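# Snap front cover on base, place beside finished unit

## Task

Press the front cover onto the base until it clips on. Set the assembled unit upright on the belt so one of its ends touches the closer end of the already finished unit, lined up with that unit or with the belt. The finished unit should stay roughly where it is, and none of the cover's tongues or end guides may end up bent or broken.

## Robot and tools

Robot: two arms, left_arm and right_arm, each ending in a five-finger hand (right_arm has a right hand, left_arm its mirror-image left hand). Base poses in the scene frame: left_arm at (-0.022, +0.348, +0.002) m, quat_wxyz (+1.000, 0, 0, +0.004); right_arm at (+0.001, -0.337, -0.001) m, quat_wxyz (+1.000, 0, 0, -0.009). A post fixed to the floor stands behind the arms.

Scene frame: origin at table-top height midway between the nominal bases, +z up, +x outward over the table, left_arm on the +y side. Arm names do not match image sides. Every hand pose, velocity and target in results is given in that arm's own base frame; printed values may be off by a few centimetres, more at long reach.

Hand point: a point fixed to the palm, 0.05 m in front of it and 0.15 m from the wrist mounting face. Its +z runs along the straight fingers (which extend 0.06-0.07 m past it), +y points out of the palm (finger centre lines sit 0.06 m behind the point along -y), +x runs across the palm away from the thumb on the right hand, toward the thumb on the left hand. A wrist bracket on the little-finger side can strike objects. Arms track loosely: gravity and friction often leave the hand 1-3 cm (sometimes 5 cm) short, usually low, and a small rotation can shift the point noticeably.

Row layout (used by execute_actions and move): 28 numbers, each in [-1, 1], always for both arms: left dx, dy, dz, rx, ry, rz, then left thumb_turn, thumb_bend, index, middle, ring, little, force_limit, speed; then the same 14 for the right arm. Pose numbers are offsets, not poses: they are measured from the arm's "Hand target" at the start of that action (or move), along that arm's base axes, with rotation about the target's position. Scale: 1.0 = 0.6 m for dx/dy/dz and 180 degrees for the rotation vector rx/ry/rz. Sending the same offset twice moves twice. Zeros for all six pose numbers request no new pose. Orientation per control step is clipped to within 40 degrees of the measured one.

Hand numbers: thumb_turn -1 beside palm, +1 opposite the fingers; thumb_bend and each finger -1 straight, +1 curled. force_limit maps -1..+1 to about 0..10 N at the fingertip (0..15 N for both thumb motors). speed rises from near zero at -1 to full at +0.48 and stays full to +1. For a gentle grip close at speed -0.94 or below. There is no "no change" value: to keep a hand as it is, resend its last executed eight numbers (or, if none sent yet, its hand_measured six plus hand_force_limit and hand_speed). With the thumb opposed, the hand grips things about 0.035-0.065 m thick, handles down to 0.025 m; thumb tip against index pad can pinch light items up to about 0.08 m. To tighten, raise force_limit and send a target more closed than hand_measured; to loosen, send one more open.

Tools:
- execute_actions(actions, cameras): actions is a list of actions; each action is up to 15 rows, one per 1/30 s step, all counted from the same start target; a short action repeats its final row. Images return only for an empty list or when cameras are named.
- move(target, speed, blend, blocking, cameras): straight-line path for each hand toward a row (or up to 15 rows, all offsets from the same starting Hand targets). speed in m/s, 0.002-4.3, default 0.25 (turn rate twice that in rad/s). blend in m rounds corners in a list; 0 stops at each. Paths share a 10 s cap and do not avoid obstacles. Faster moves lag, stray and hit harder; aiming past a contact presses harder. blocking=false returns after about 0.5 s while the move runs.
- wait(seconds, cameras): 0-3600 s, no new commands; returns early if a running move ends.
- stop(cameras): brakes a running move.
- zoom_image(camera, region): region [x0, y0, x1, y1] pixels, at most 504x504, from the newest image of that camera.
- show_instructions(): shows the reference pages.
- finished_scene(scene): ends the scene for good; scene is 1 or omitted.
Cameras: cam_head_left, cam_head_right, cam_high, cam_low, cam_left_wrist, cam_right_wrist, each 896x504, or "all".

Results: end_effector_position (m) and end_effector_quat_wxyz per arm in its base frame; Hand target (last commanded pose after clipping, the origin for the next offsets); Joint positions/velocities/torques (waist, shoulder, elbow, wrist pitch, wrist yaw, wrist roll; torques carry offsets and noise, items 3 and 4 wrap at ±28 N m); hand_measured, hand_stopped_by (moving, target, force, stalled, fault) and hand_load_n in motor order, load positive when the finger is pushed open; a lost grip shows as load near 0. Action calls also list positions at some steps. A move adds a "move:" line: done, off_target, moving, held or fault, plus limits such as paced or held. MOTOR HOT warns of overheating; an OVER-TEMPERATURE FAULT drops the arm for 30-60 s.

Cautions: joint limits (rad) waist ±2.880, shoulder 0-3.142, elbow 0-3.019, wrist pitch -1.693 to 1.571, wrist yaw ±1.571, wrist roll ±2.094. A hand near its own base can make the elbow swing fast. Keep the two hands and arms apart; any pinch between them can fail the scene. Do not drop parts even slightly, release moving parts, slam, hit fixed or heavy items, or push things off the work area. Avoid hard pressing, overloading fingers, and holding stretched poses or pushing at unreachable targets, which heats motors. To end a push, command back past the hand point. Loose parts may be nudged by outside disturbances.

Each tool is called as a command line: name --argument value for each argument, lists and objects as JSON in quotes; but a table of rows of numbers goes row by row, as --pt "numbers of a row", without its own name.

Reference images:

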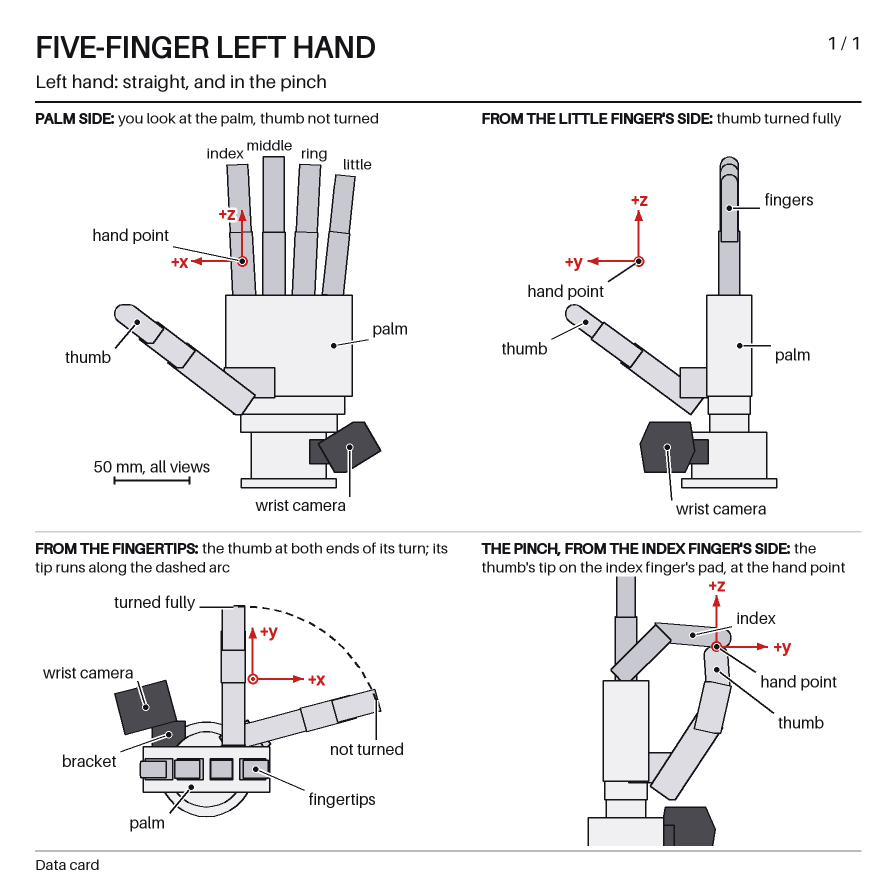

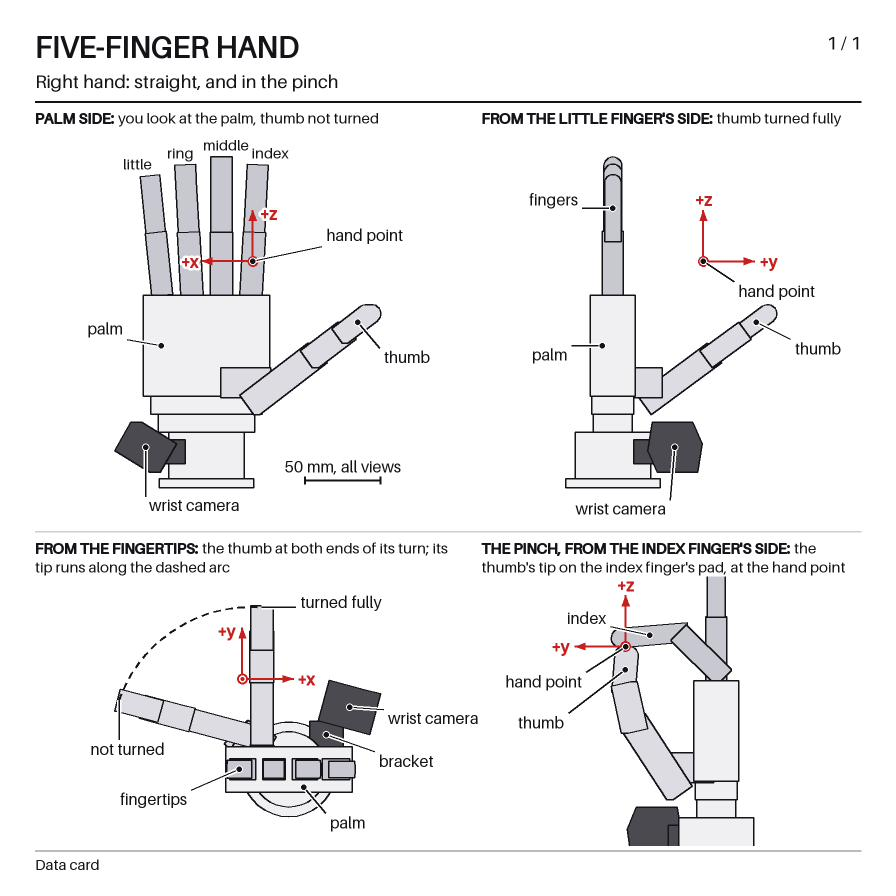

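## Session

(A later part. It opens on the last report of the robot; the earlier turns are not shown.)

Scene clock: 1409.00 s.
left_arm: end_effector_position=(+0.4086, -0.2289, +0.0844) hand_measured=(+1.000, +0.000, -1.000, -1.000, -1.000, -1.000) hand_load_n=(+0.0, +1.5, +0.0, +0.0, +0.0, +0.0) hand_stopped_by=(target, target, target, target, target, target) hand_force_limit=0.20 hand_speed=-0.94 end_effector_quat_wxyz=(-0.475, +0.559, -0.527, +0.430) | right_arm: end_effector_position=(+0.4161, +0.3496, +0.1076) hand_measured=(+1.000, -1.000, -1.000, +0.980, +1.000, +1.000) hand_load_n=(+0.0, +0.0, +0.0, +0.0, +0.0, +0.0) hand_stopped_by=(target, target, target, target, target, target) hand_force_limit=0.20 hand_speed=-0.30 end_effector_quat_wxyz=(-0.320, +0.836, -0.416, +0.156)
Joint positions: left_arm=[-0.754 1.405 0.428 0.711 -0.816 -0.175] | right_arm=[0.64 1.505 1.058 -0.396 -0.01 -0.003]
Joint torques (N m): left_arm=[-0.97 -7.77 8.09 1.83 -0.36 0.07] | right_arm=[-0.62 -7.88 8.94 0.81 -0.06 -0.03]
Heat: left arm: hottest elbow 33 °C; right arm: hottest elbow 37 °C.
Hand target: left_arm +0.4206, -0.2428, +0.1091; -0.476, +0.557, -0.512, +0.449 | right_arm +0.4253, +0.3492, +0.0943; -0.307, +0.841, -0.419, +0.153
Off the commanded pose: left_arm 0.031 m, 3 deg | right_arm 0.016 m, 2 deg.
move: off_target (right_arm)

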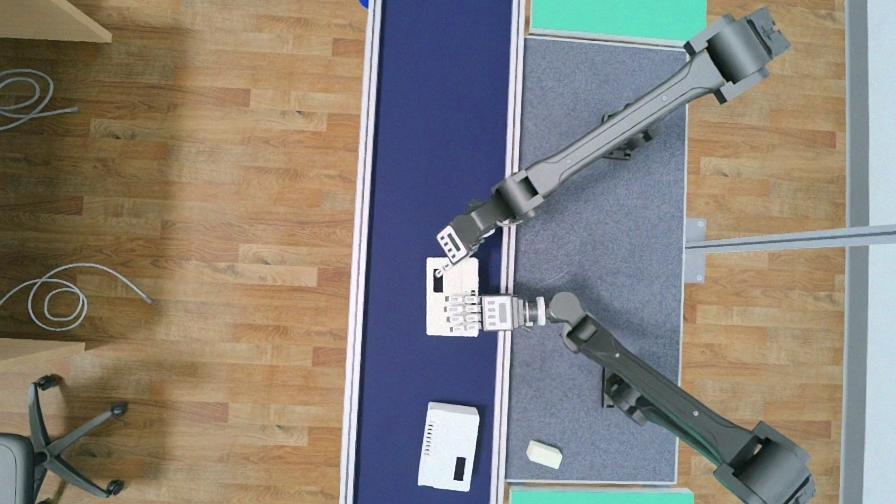

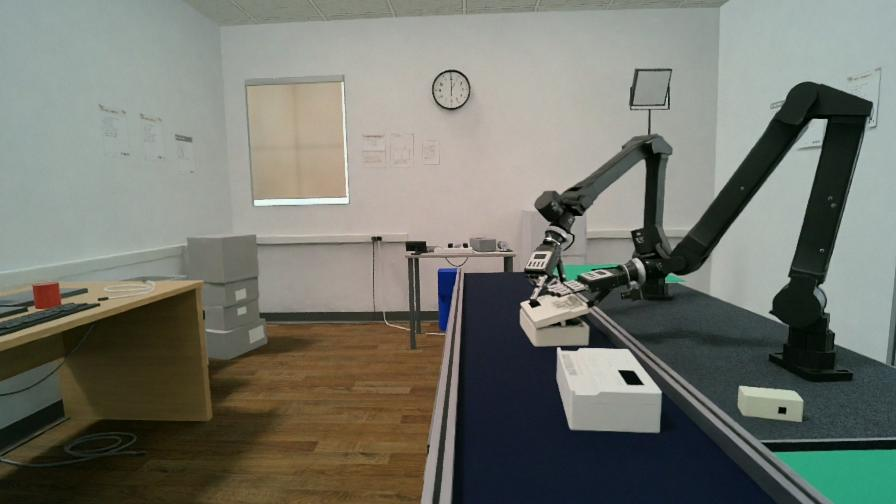

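wait --seconds 0.1 --cameras '["cam_high","cam_low","cam_head_left","cam_head_right","cam_right_wrist"]'

zoom_image --camera "cam_high" --region '[420, 310, 450, 345]'

zoom_image --camera "cam_low" --region '[515, 300, 545, 335]'

zoom_image --camera "cam_head_right" --region '[350, 290, 460, 380]'

Scene clock: 1420.23 s.
left_arm: end_effector_position=(+0.4086, -0.2289, +0.0844) hand_measured=(+1.000, +0.000, -1.000, -1.000, -1.000, -1.000) hand_load_n=(+0.0, +1.5, +0.0, +0.0, +0.0, +0.0) hand_stopped_by=(target, target, target, target, target, target) hand_force_limit=0.20 hand_speed=-0.94 end_effector_quat_wxyz=(-0.475, +0.559, -0.527, +0.430) | right_arm: end_effector_position=(+0.4161, +0.3496, +0.1076) hand_measured=(+1.000, -1.000, -1.000, +0.980, +1.000, +1.000) hand_load_n=(+0.0, +0.0, +0.0, +0.0, +0.0, +0.0) hand_stopped_by=(target, target, target, target, target, target) hand_force_limit=0.20 hand_speed=-0.30 end_effector_quat_wxyz=(-0.320, +0.836, -0.416, +0.156)
Joint positions: left_arm=[-0.754 1.405 0.428 0.711 -0.816 -0.175] | right_arm=[0.64 1.505 1.058 -0.396 -0.01 -0.003]
Joint torques (N m): left_arm=[-0.85 -7.24 8.16 1.69 -0.37 0.06] | right_arm=[-0.67 -7.82 8.95 0.81 -0.06 -0.03]
Heat: left arm: hottest elbow 33 °C; right arm: hottest elbow 37 °C.
Hand target: left_arm +0.4206, -0.2428, +0.1091; -0.476, +0.557, -0.512, +0.449 | right_arm +0.4253, +0.3492, +0.0943; -0.307, +0.841, -0.419, +0.153
Off the commanded pose: left_arm 0.031 m, 3 deg | right_arm 0.016 m, 2 deg.
wait: 0.10 s; at rest from the start
Images, in order (width x height): cam_head_left 896x504, cam_head_right 896x504, cam_high 896x504, cam_low 896x504, cam_right_wrist 896x504.

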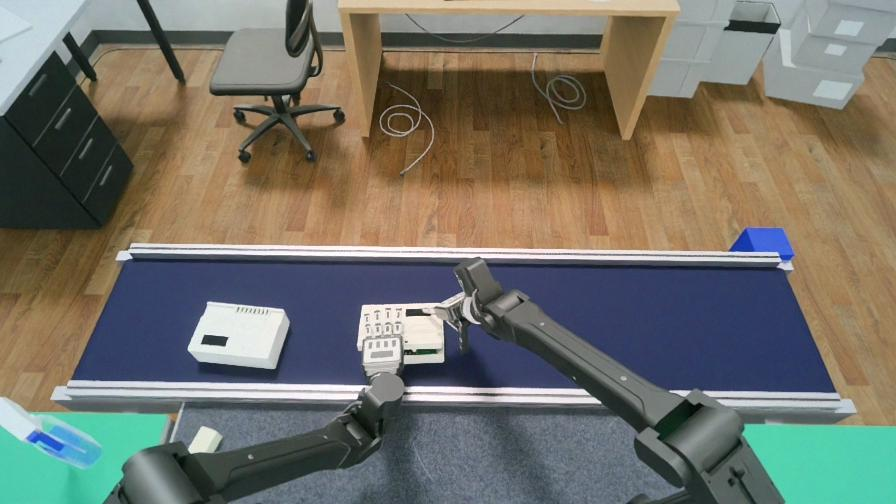

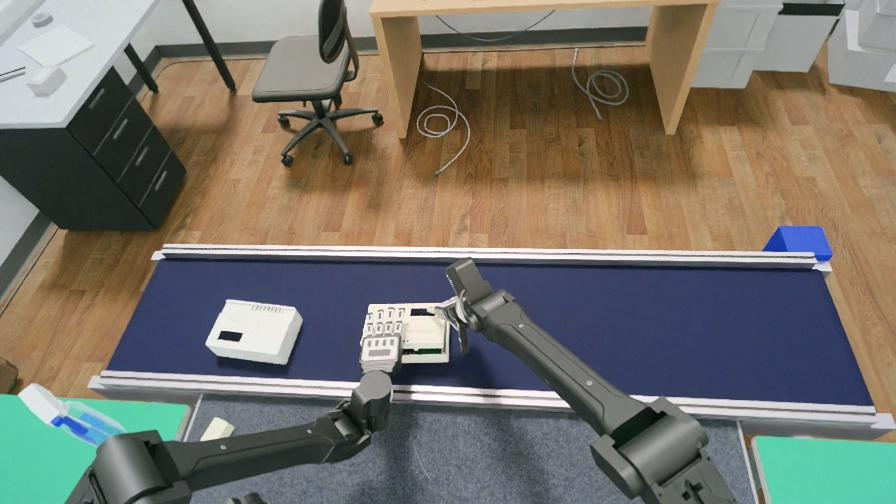

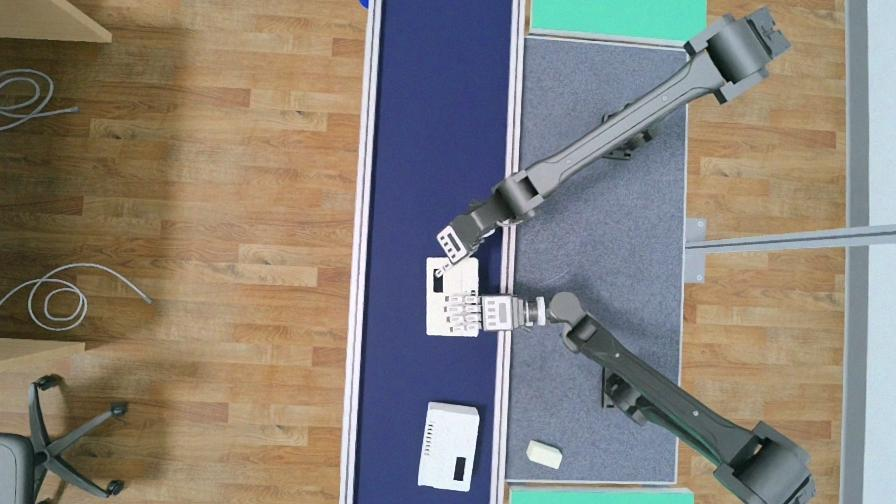

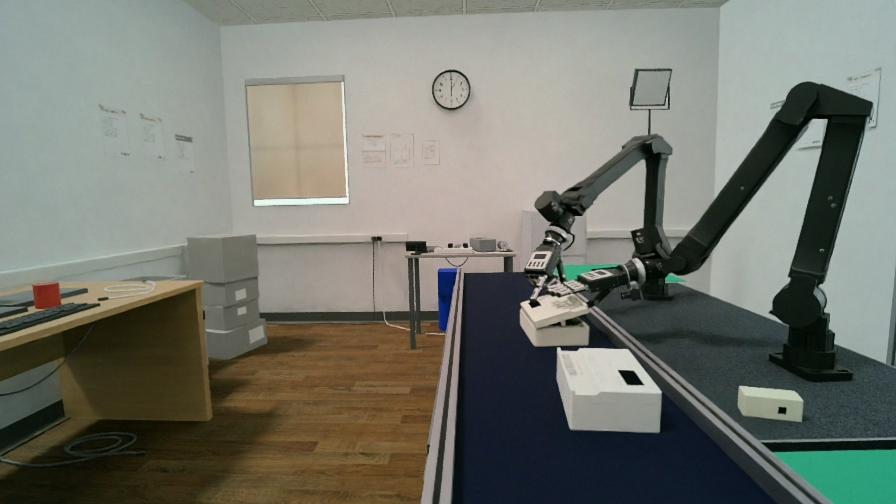

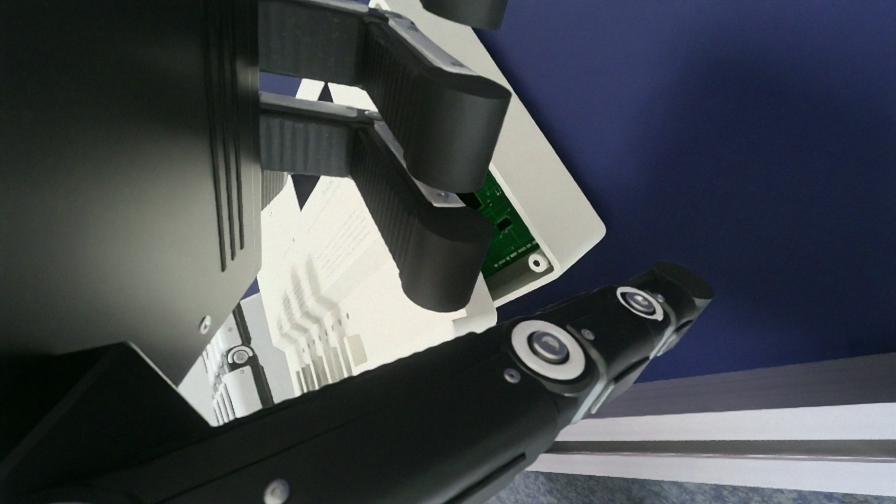

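Scaled by 14.400 from the camera's image (finer frame: 1280x720).

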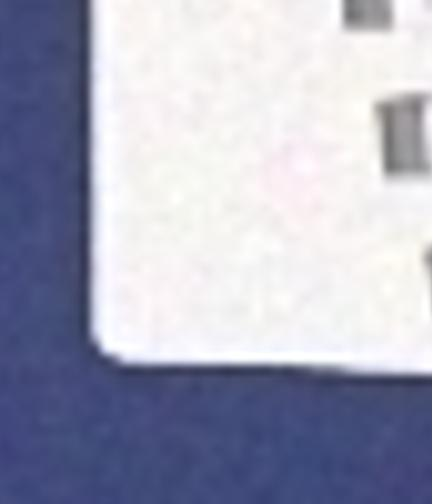

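Scaled by 14.400 from the camera's image (finer frame: 1280x720).

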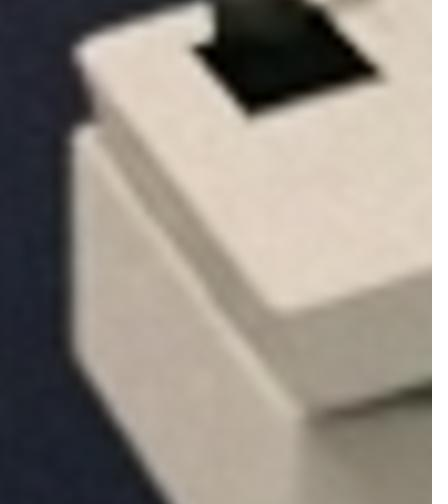

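Scaled by 4.582 from the camera's image (finer frame: 1280x720).

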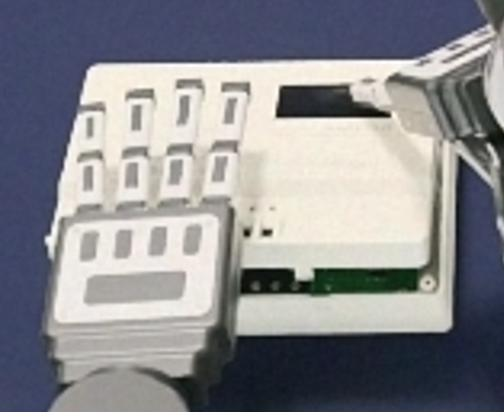

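move --pt "0.0 0 0 0 0 0 1 0.0 -1 -1 -1 -1 0.2 -0.94 -0.0183 0 0.02 0 0 0 1 -1 -1 0.98 1 1 0.2 -0.3" --pt "0.0 0 0 0 0 0 1 0.0 -1 -1 -1 -1 0.2 -0.94 -0.0183 0 0.12 0 0 0 1 -1 -1 0.98 1 1 0.2 -0.3" --speed 0.04 --cameras '["cam_high","cam_low","cam_head_right"]'

zoom_image --camera "cam_high" --region '[415, 250, 495, 340]'

zoom_image --camera "cam_low" --region '[515, 285, 595, 350]'

zoom_image --camera "cam_head_right" --region '[350, 290, 460, 380]'

Scene clock: 1435.43 s.
left_arm: end_effector_position=(+0.4097, -0.2301, +0.0876) hand_measured=(+1.000, +0.000, -1.000, -1.000, -1.000, -1.000) hand_load_n=(+0.0, +1.0, +0.0, +0.0, +0.0, +0.0) hand_stopped_by=(target, target, target, target, target, target) hand_force_limit=0.20 hand_speed=-0.94 end_effector_quat_wxyz=(-0.475, +0.559, -0.524, +0.432) | right_arm: end_effector_position=(+0.4050, +0.3396, +0.1429) hand_measured=(+1.000, -1.000, -1.000, +0.980, +1.000, +1.000) hand_load_n=(+0.0, +0.0, +0.0, +0.0, +0.0, +0.0) hand_stopped_by=(target, target, target, target, target, target) hand_force_limit=0.20 hand_speed=-0.30 end_effector_quat_wxyz=(-0.291, +0.846, -0.423, +0.146)
Joint positions: left_arm=[-0.755 1.401 0.432 0.711 -0.817 -0.175] | right_arm=[0.64 1.462 1.134 -0.58 -0.003 -0.003]
Joint torques (N m): left_arm=[-0.62 -7.41 8.05 1.78 -0.33 0.05] | right_arm=[0.62 -11.16 10.85 0.51 0.03 0.07]
Heat: left arm: hottest elbow 33 °C; right arm: hottest elbow 38 °C.
Hand target: left_arm +0.4206, -0.2428, +0.1089; -0.476, +0.557, -0.512, +0.449 | right_arm +0.4143, +0.3491, +0.1663; -0.307, +0.841, -0.419, +0.153
Off the commanded pose: left_arm 0.027 m, 2 deg | right_arm 0.027 m, 2 deg.
move: off_target (right_arm)
Images, in order (width x height): cam_head_right 896x504, cam_high 896x504, cam_low 896x504.

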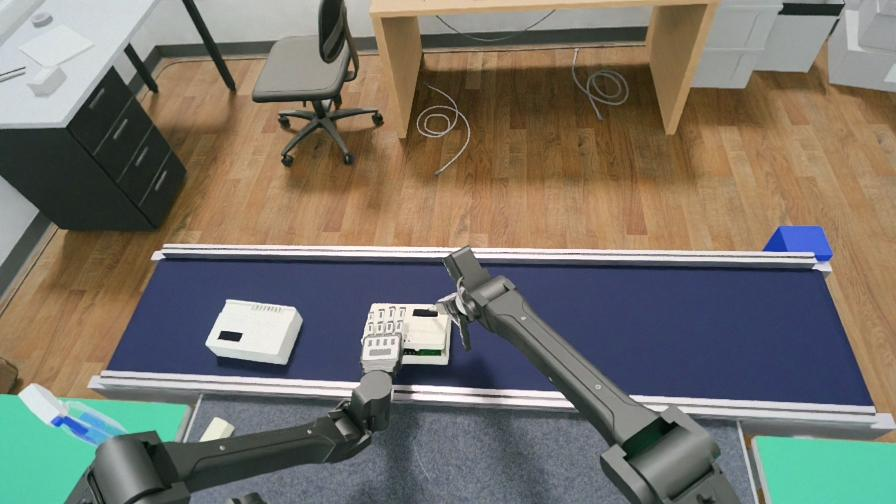

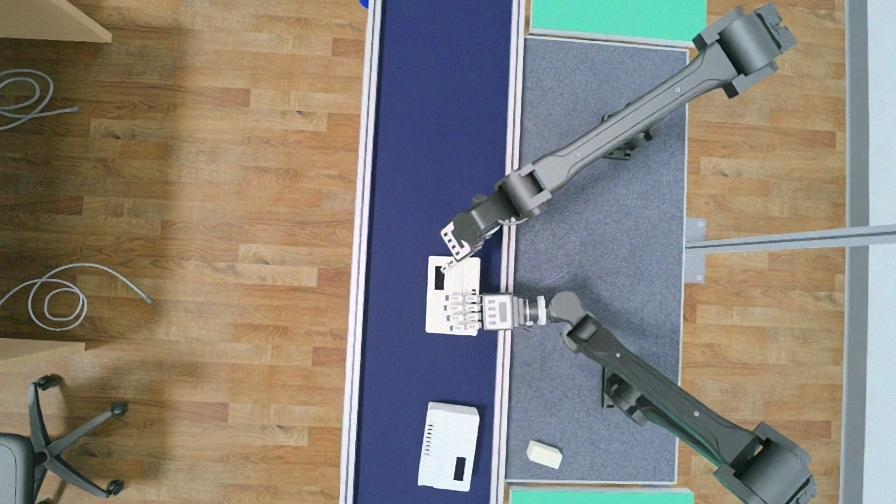

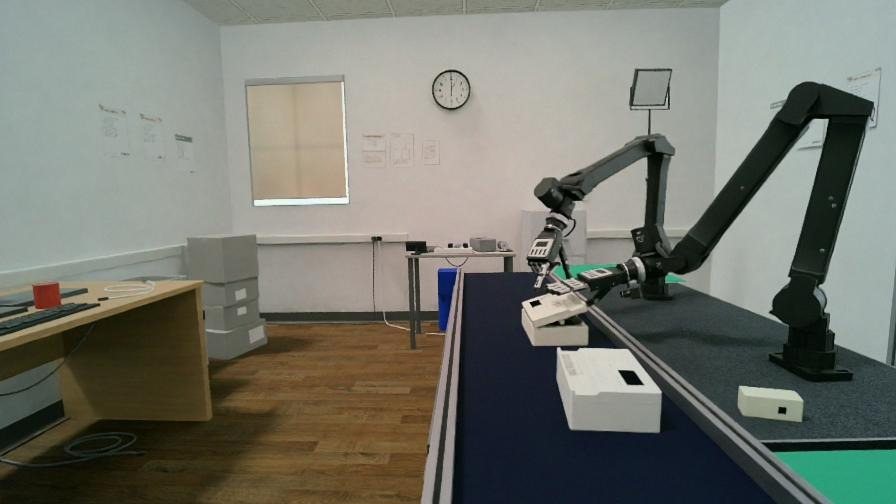

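Scaled by 5.600 from the camera's image (finer frame: 1280x720).

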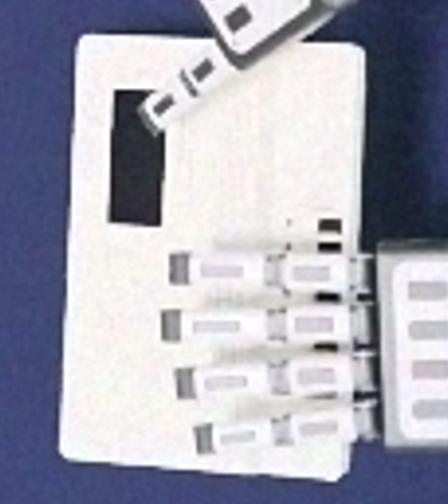

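Scaled by 6.300 from the camera's image (finer frame: 1280x720).

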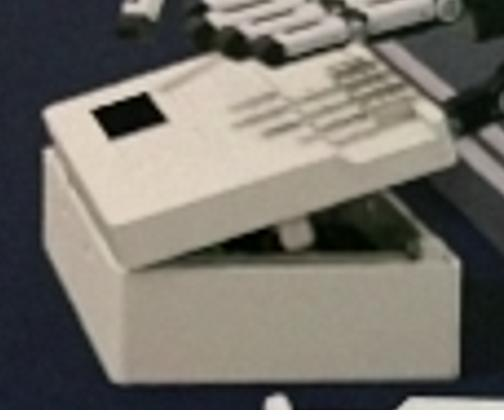

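Scaled by 4.582 from the camera's image (finer frame: 1280x720).

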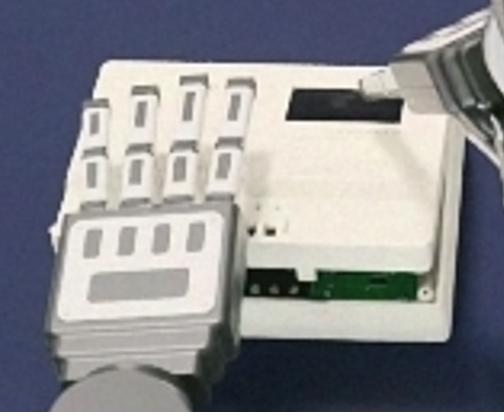

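move --pt "0.0 0 0 0 0 0 1 0.3 -1 -1 -1 -1 0.2 -0.94 0 -0.1 0.03 0 0 0 1 -1 -1 0.98 1 1 0.2 -0.3" --pt "0.0 0 0 0 0 0 1 0.66 -1 -1 -1 -1 0.2 -0.94 0 -0.1 0.03 0 0 0 1 -1 -1 0.98 1 1 0.2 -0.3" --speed 0.06 --cameras '["cam_high","cam_low","cam_head_right"]'

zoom_image --camera "cam_high" --region '[415, 250, 495, 340]'

zoom_image --camera "cam_low" --region '[515, 285, 595, 350]'

Scene clock: 1452.57 s.
left_arm: end_effector_position=(+0.4097, -0.2301, +0.0876) hand_measured=(+1.000, +0.588, -1.000, -1.000, -1.000, -1.000) hand_load_n=(+0.5, +9.0, +0.0, +0.0, +0.0, +0.0) hand_stopped_by=(target, force, target, target, target, target) hand_force_limit=0.20 hand_speed=-0.94 end_effector_quat_wxyz=(-0.475, +0.559, -0.524, +0.432) | right_arm: end_effector_position=(+0.4157, +0.2958, +0.1850) hand_measured=(+1.000, -1.000, -1.000, +0.980, +1.000, +1.000) hand_load_n=(+0.0, +0.0, +0.0, +0.0, +0.0, +0.5) hand_stopped_by=(target, target, target, target, target, target) hand_force_limit=0.20 hand_speed=-0.30 end_effector_quat_wxyz=(-0.312, +0.838, -0.420, +0.154)
Joint positions: left_arm=[-0.755 1.401 0.432 0.711 -0.817 -0.175] | right_arm=[0.541 1.366 1.134 -0.631 -0.07 -0.074]
Joint torques (N m): left_arm=[-0.56 -7.24 7.92 1.74 -0.32 0.07] | right_arm=[-0.62 -9.99 7.62 0.47 -0.22 -0.08]
Heat: left arm: hottest elbow 35 °C; right arm: hottest elbow 38 °C.
Hand target: left_arm +0.4206, -0.2428, +0.1089; -0.476, +0.556, -0.512, +0.449 | right_arm +0.4142, +0.2891, +0.1841; -0.307, +0.841, -0.419, +0.153
Off the commanded pose: left_arm 0.027 m, 2 deg | right_arm 0.007 m, 1 deg.
move: done; target 2's new numbers were sent with left_arm's hand 0.027 m and 2 deg from that target
Images, in order (width x height): cam_head_right 896x504, cam_high 896x504, cam_low 896x504.

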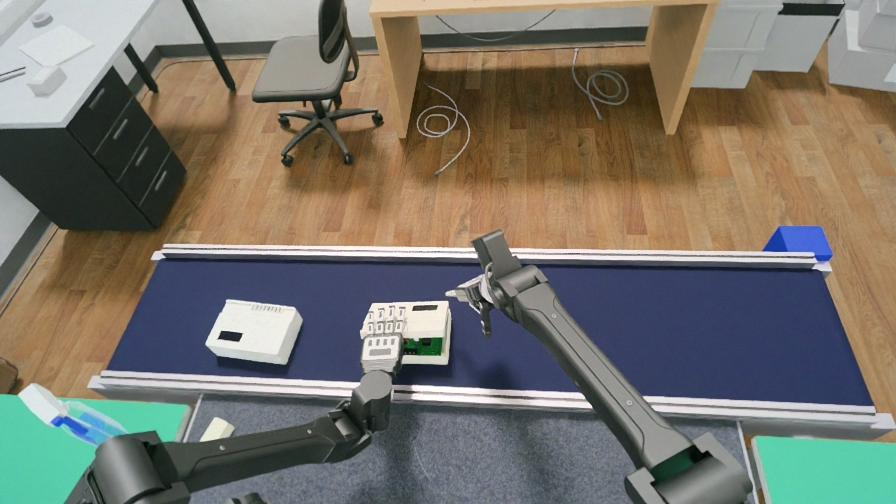

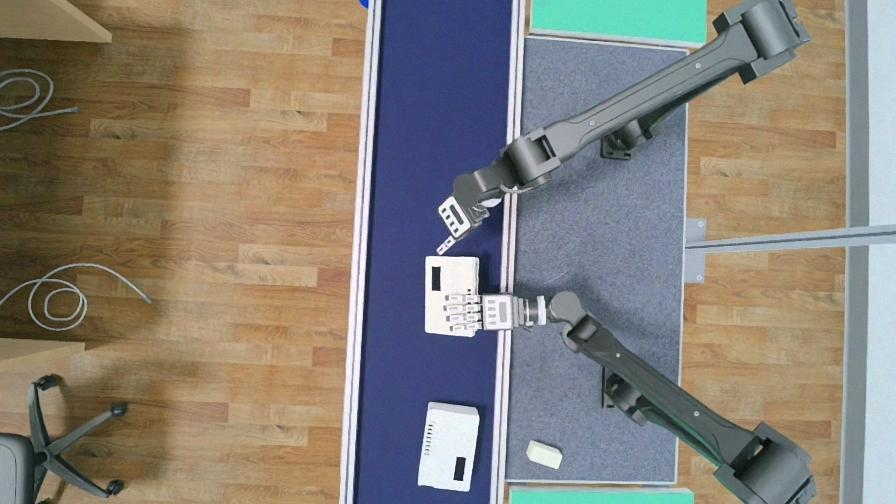

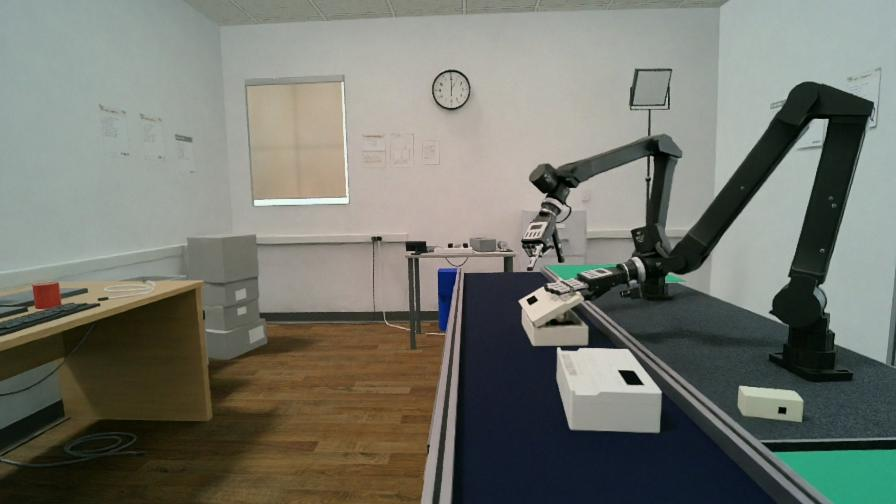

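Scaled by 5.600 from the camera's image (finer frame: 1280x720).

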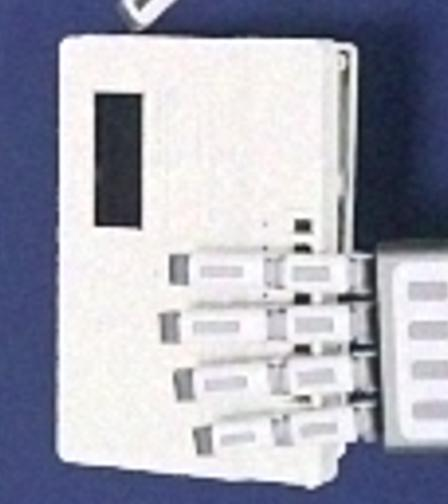

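Scaled by 6.300 from the camera's image (finer frame: 1280x720).

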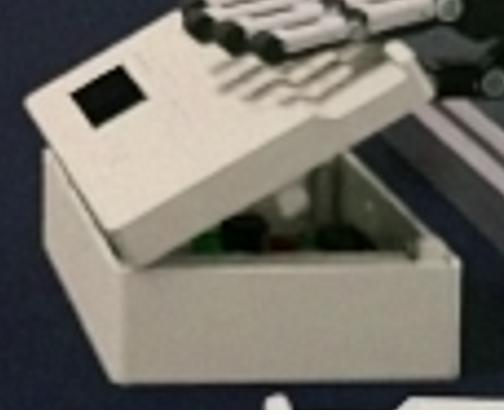

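move --target '[0.0,0,0.04,0,0,0,1,0.66,-1,-1,-1,-1,0.2,-0.94,0,0,0,0,0,0,1,-1,-1,0.98,1,1,0.2,-0.3]' --speed 0.03 --cameras '["cam_high","cam_low","cam_head_right"]'

zoom_image --camera "cam_high" --region '[415, 250, 495, 340]'

zoom_image --camera "cam_low" --region '[515, 285, 595, 350]'

Scene clock: 1457.00 s.
left_arm: end_effector_position=(+0.4110, -0.2313, +0.1130) hand_measured=(+1.000, +0.590, -1.000, -1.000, -1.000, -1.000) hand_load_n=(+0.0, +0.5, +0.0, +0.0, +0.0, +0.0) hand_stopped_by=(target, force, target, target, target, target) hand_force_limit=0.20 hand_speed=-0.94 end_effector_quat_wxyz=(-0.475, +0.559, -0.522, +0.436) | right_arm: end_effector_position=(+0.4157, +0.2958, +0.1850) hand_measured=(+1.000, -1.000, -1.000, +0.980, +1.000, +1.000) hand_load_n=(+0.0, -0.5, +0.0, +0.0, +0.0, +0.0) hand_stopped_by=(target, target, target, target, target, target) hand_force_limit=0.20 hand_speed=-0.30 end_effector_quat_wxyz=(-0.312, +0.838, -0.420, +0.154)
Joint positions: left_arm=[-0.755 1.32 0.456 0.615 -0.817 -0.175] | right_arm=[0.541 1.366 1.134 -0.631 -0.07 -0.074]
Joint torques (N m): left_arm=[-0.67 -6.18 8.64 1.69 -0.33 0.06] | right_arm=[-0.62 -9.99 7.62 0.49 -0.22 -0.08]
Heat: left arm: hottest elbow 35 °C; right arm: hottest elbow 38 °C.
Hand target: left_arm +0.4206, -0.2428, +0.1331; -0.476, +0.556, -0.512, +0.449 | right_arm +0.4142, +0.2891, +0.1841; -0.307, +0.841, -0.419, +0.153
Off the commanded pose: left_arm 0.025 m, 2 deg | right_arm 0.007 m, 1 deg.
move: off_target (left_arm)
Images, in order (width x height): cam_head_right 896x504, cam_high 896x504, cam_low 896x504.

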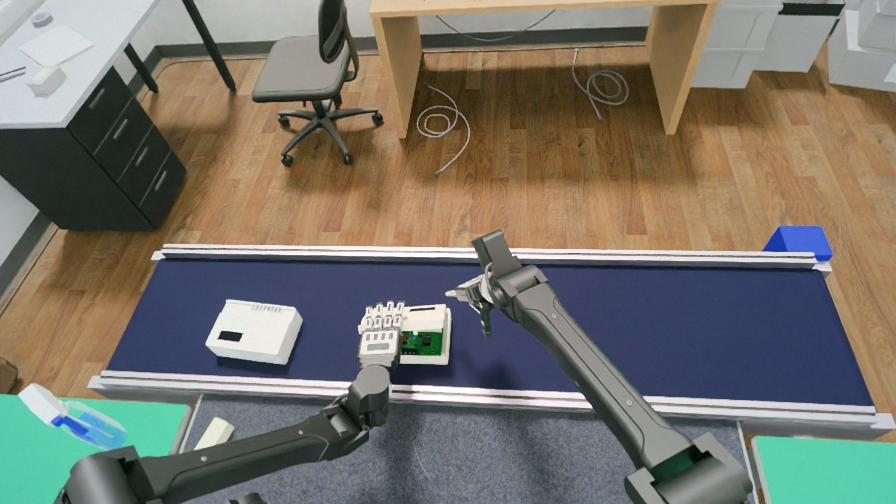

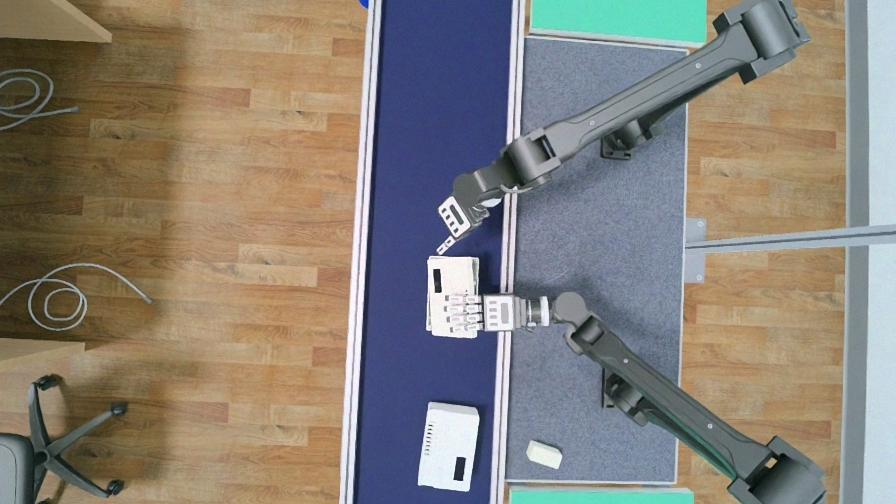

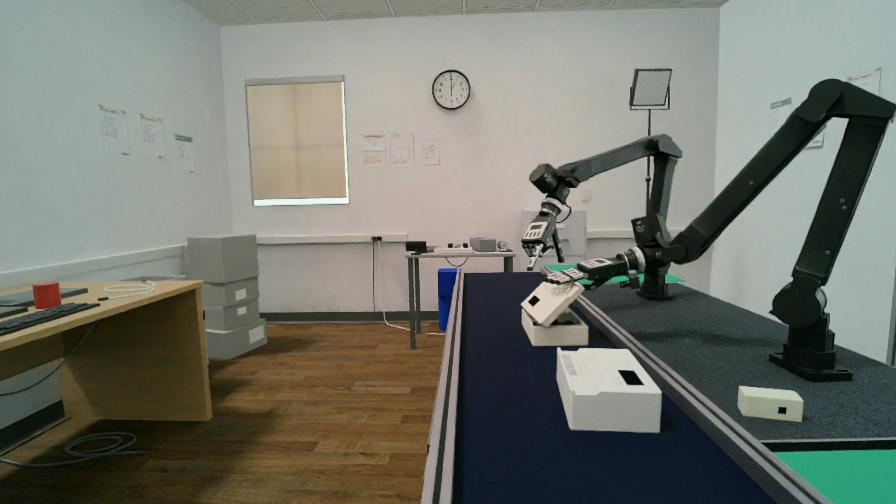

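Scaled by 5.600 from the camera's image (finer frame: 1280x720).

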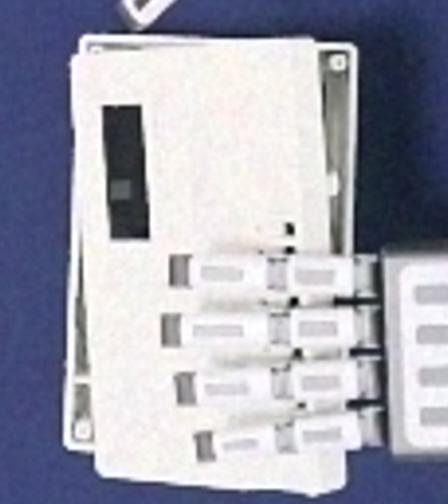

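Scaled by 6.300 from the camera's image (finer frame: 1280x720).

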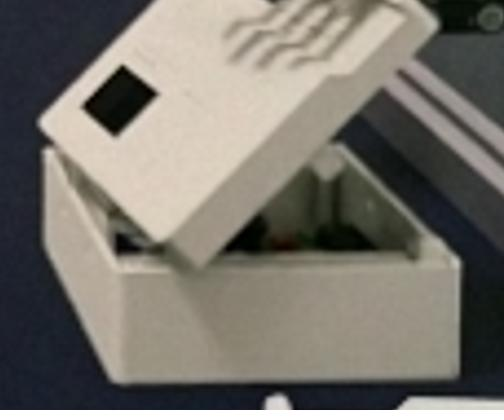

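move --target '[0.0,0,0.0,0,0,0,1,0.8,-1,-1,-1,-1,0.2,-0.94,0,0,0,0,0,0,1,-1,-1,0.98,1,1,0.2,-0.3]' --speed 0.03 --cameras '["cam_high","cam_low","cam_left_wrist","cam_head_right"]'

zoom_image --camera "cam_low" --region '[515, 265, 605, 350]'

Scene clock: 1463.00 s.
left_arm: end_effector_position=(+0.4109, -0.2312, +0.1129) hand_measured=(+1.000, +0.800, -1.000, -1.000, -1.000, -1.000) hand_load_n=(+0.0, +0.0, +0.0, +0.0, +0.0, +0.0) hand_stopped_by=(target, target, target, target, target, target) hand_force_limit=0.20 hand_speed=-0.94 end_effector_quat_wxyz=(-0.475, +0.559, -0.522, +0.436) | right_arm: end_effector_position=(+0.4157, +0.2958, +0.1850) hand_measured=(+1.000, -1.000, -1.000, +0.980, +1.000, +1.000) hand_load_n=(+0.0, +0.0, +0.0, +0.0, +0.0, +0.0) hand_stopped_by=(target, target, target, target, target, target) hand_force_limit=0.20 hand_speed=-0.30 end_effector_quat_wxyz=(-0.312, +0.838, -0.420, +0.154)
Joint positions: left_arm=[-0.755 1.32 0.456 0.614 -0.817 -0.175] | right_arm=[0.541 1.366 1.134 -0.631 -0.07 -0.074]
Joint torques (N m): left_arm=[-0.26 -6.65 8.79 1.59 -0.34 0.08] | right_arm=[-0.62 -10.05 7.62 0.47 -0.22 -0.08]
Heat: left arm: hottest elbow 35 °C; right arm: hottest elbow 37 °C.
Hand target: left_arm +0.4206, -0.2428, +0.1330; -0.476, +0.556, -0.512, +0.449 | right_arm +0.4142, +0.2891, +0.1841; -0.307, +0.841, -0.419, +0.153
Off the commanded pose: left_arm 0.025 m, 2 deg | right_arm 0.007 m, 1 deg.
move: done
Images, in order (width x height): cam_head_right 896x504, cam_high 896x504, cam_low 896x504, cam_left_wrist 896x504.

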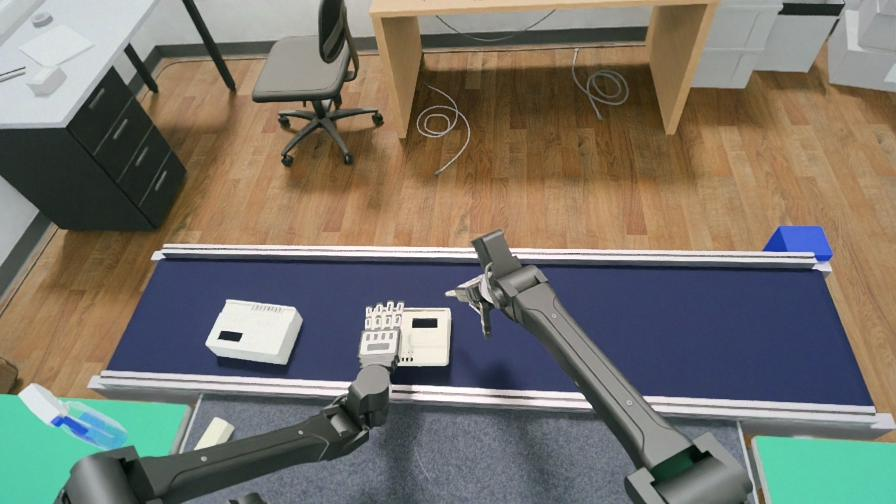

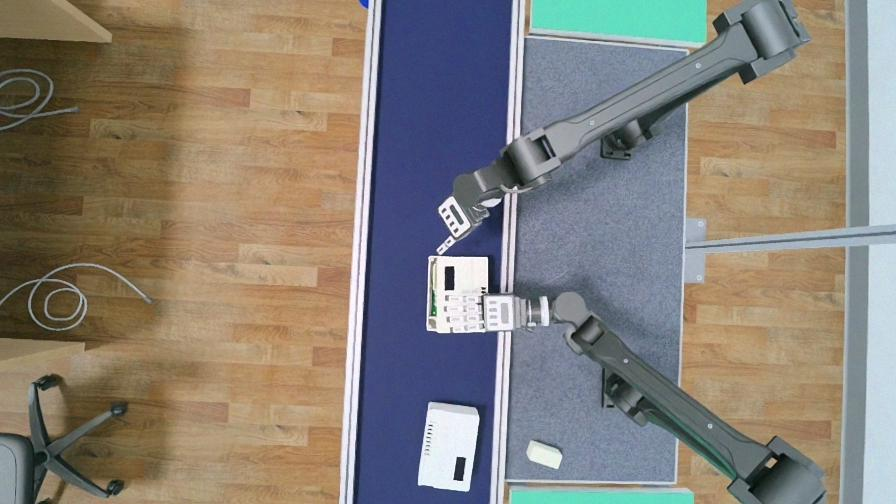

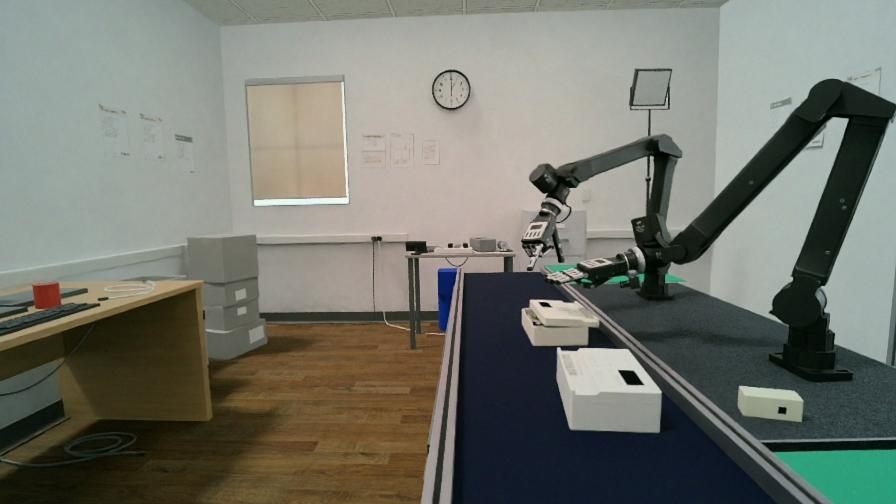

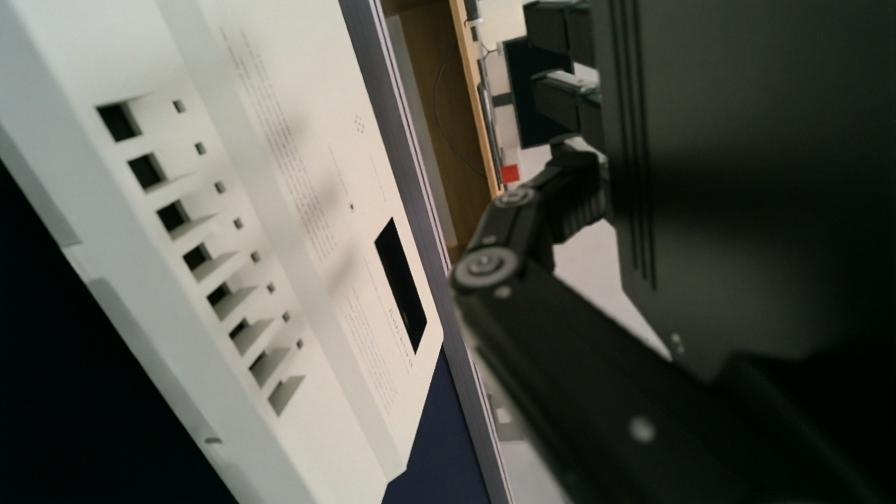

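Scaled by 5.600 from the camera's image (finer frame: 1280x720).

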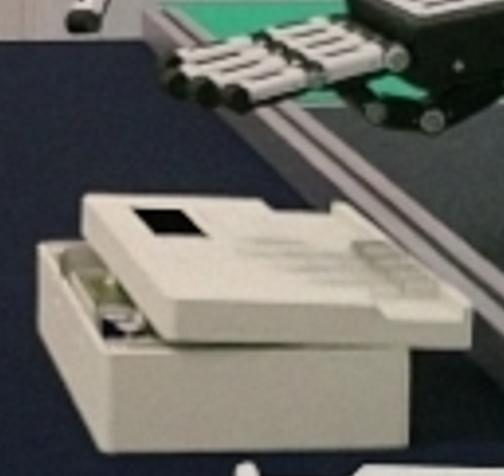

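zoom_image --camera "cam_high" --region '[415, 245, 500, 345]'

zoom_image --camera "cam_head_right" --region '[350, 290, 470, 380]'

zoom_image --camera "cam_low" --region '[520, 295, 605, 350]'

Scaled by 5.040 from the camera's image (finer frame: 1280x720).

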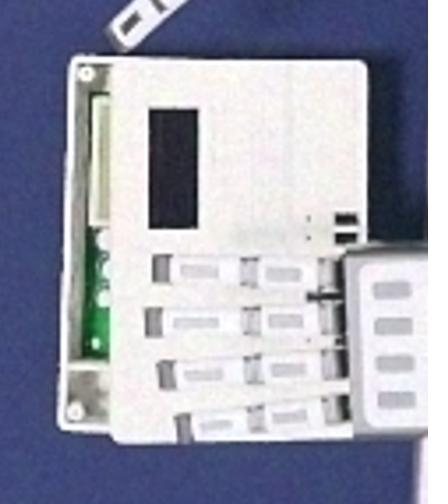

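Scaled by 4.200 from the camera's image (finer frame: 1280x720).

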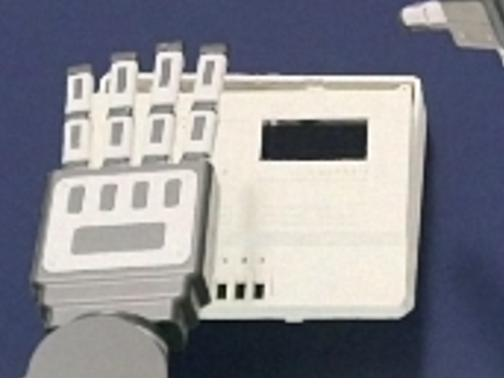

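Scaled by 5.929 from the camera's image (finer frame: 1280x720).

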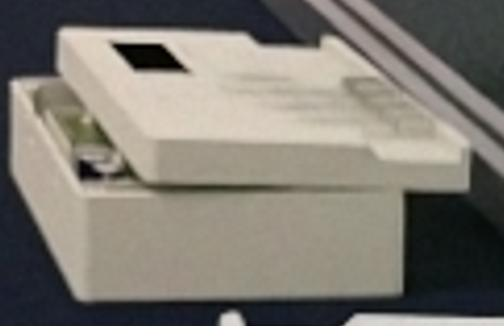

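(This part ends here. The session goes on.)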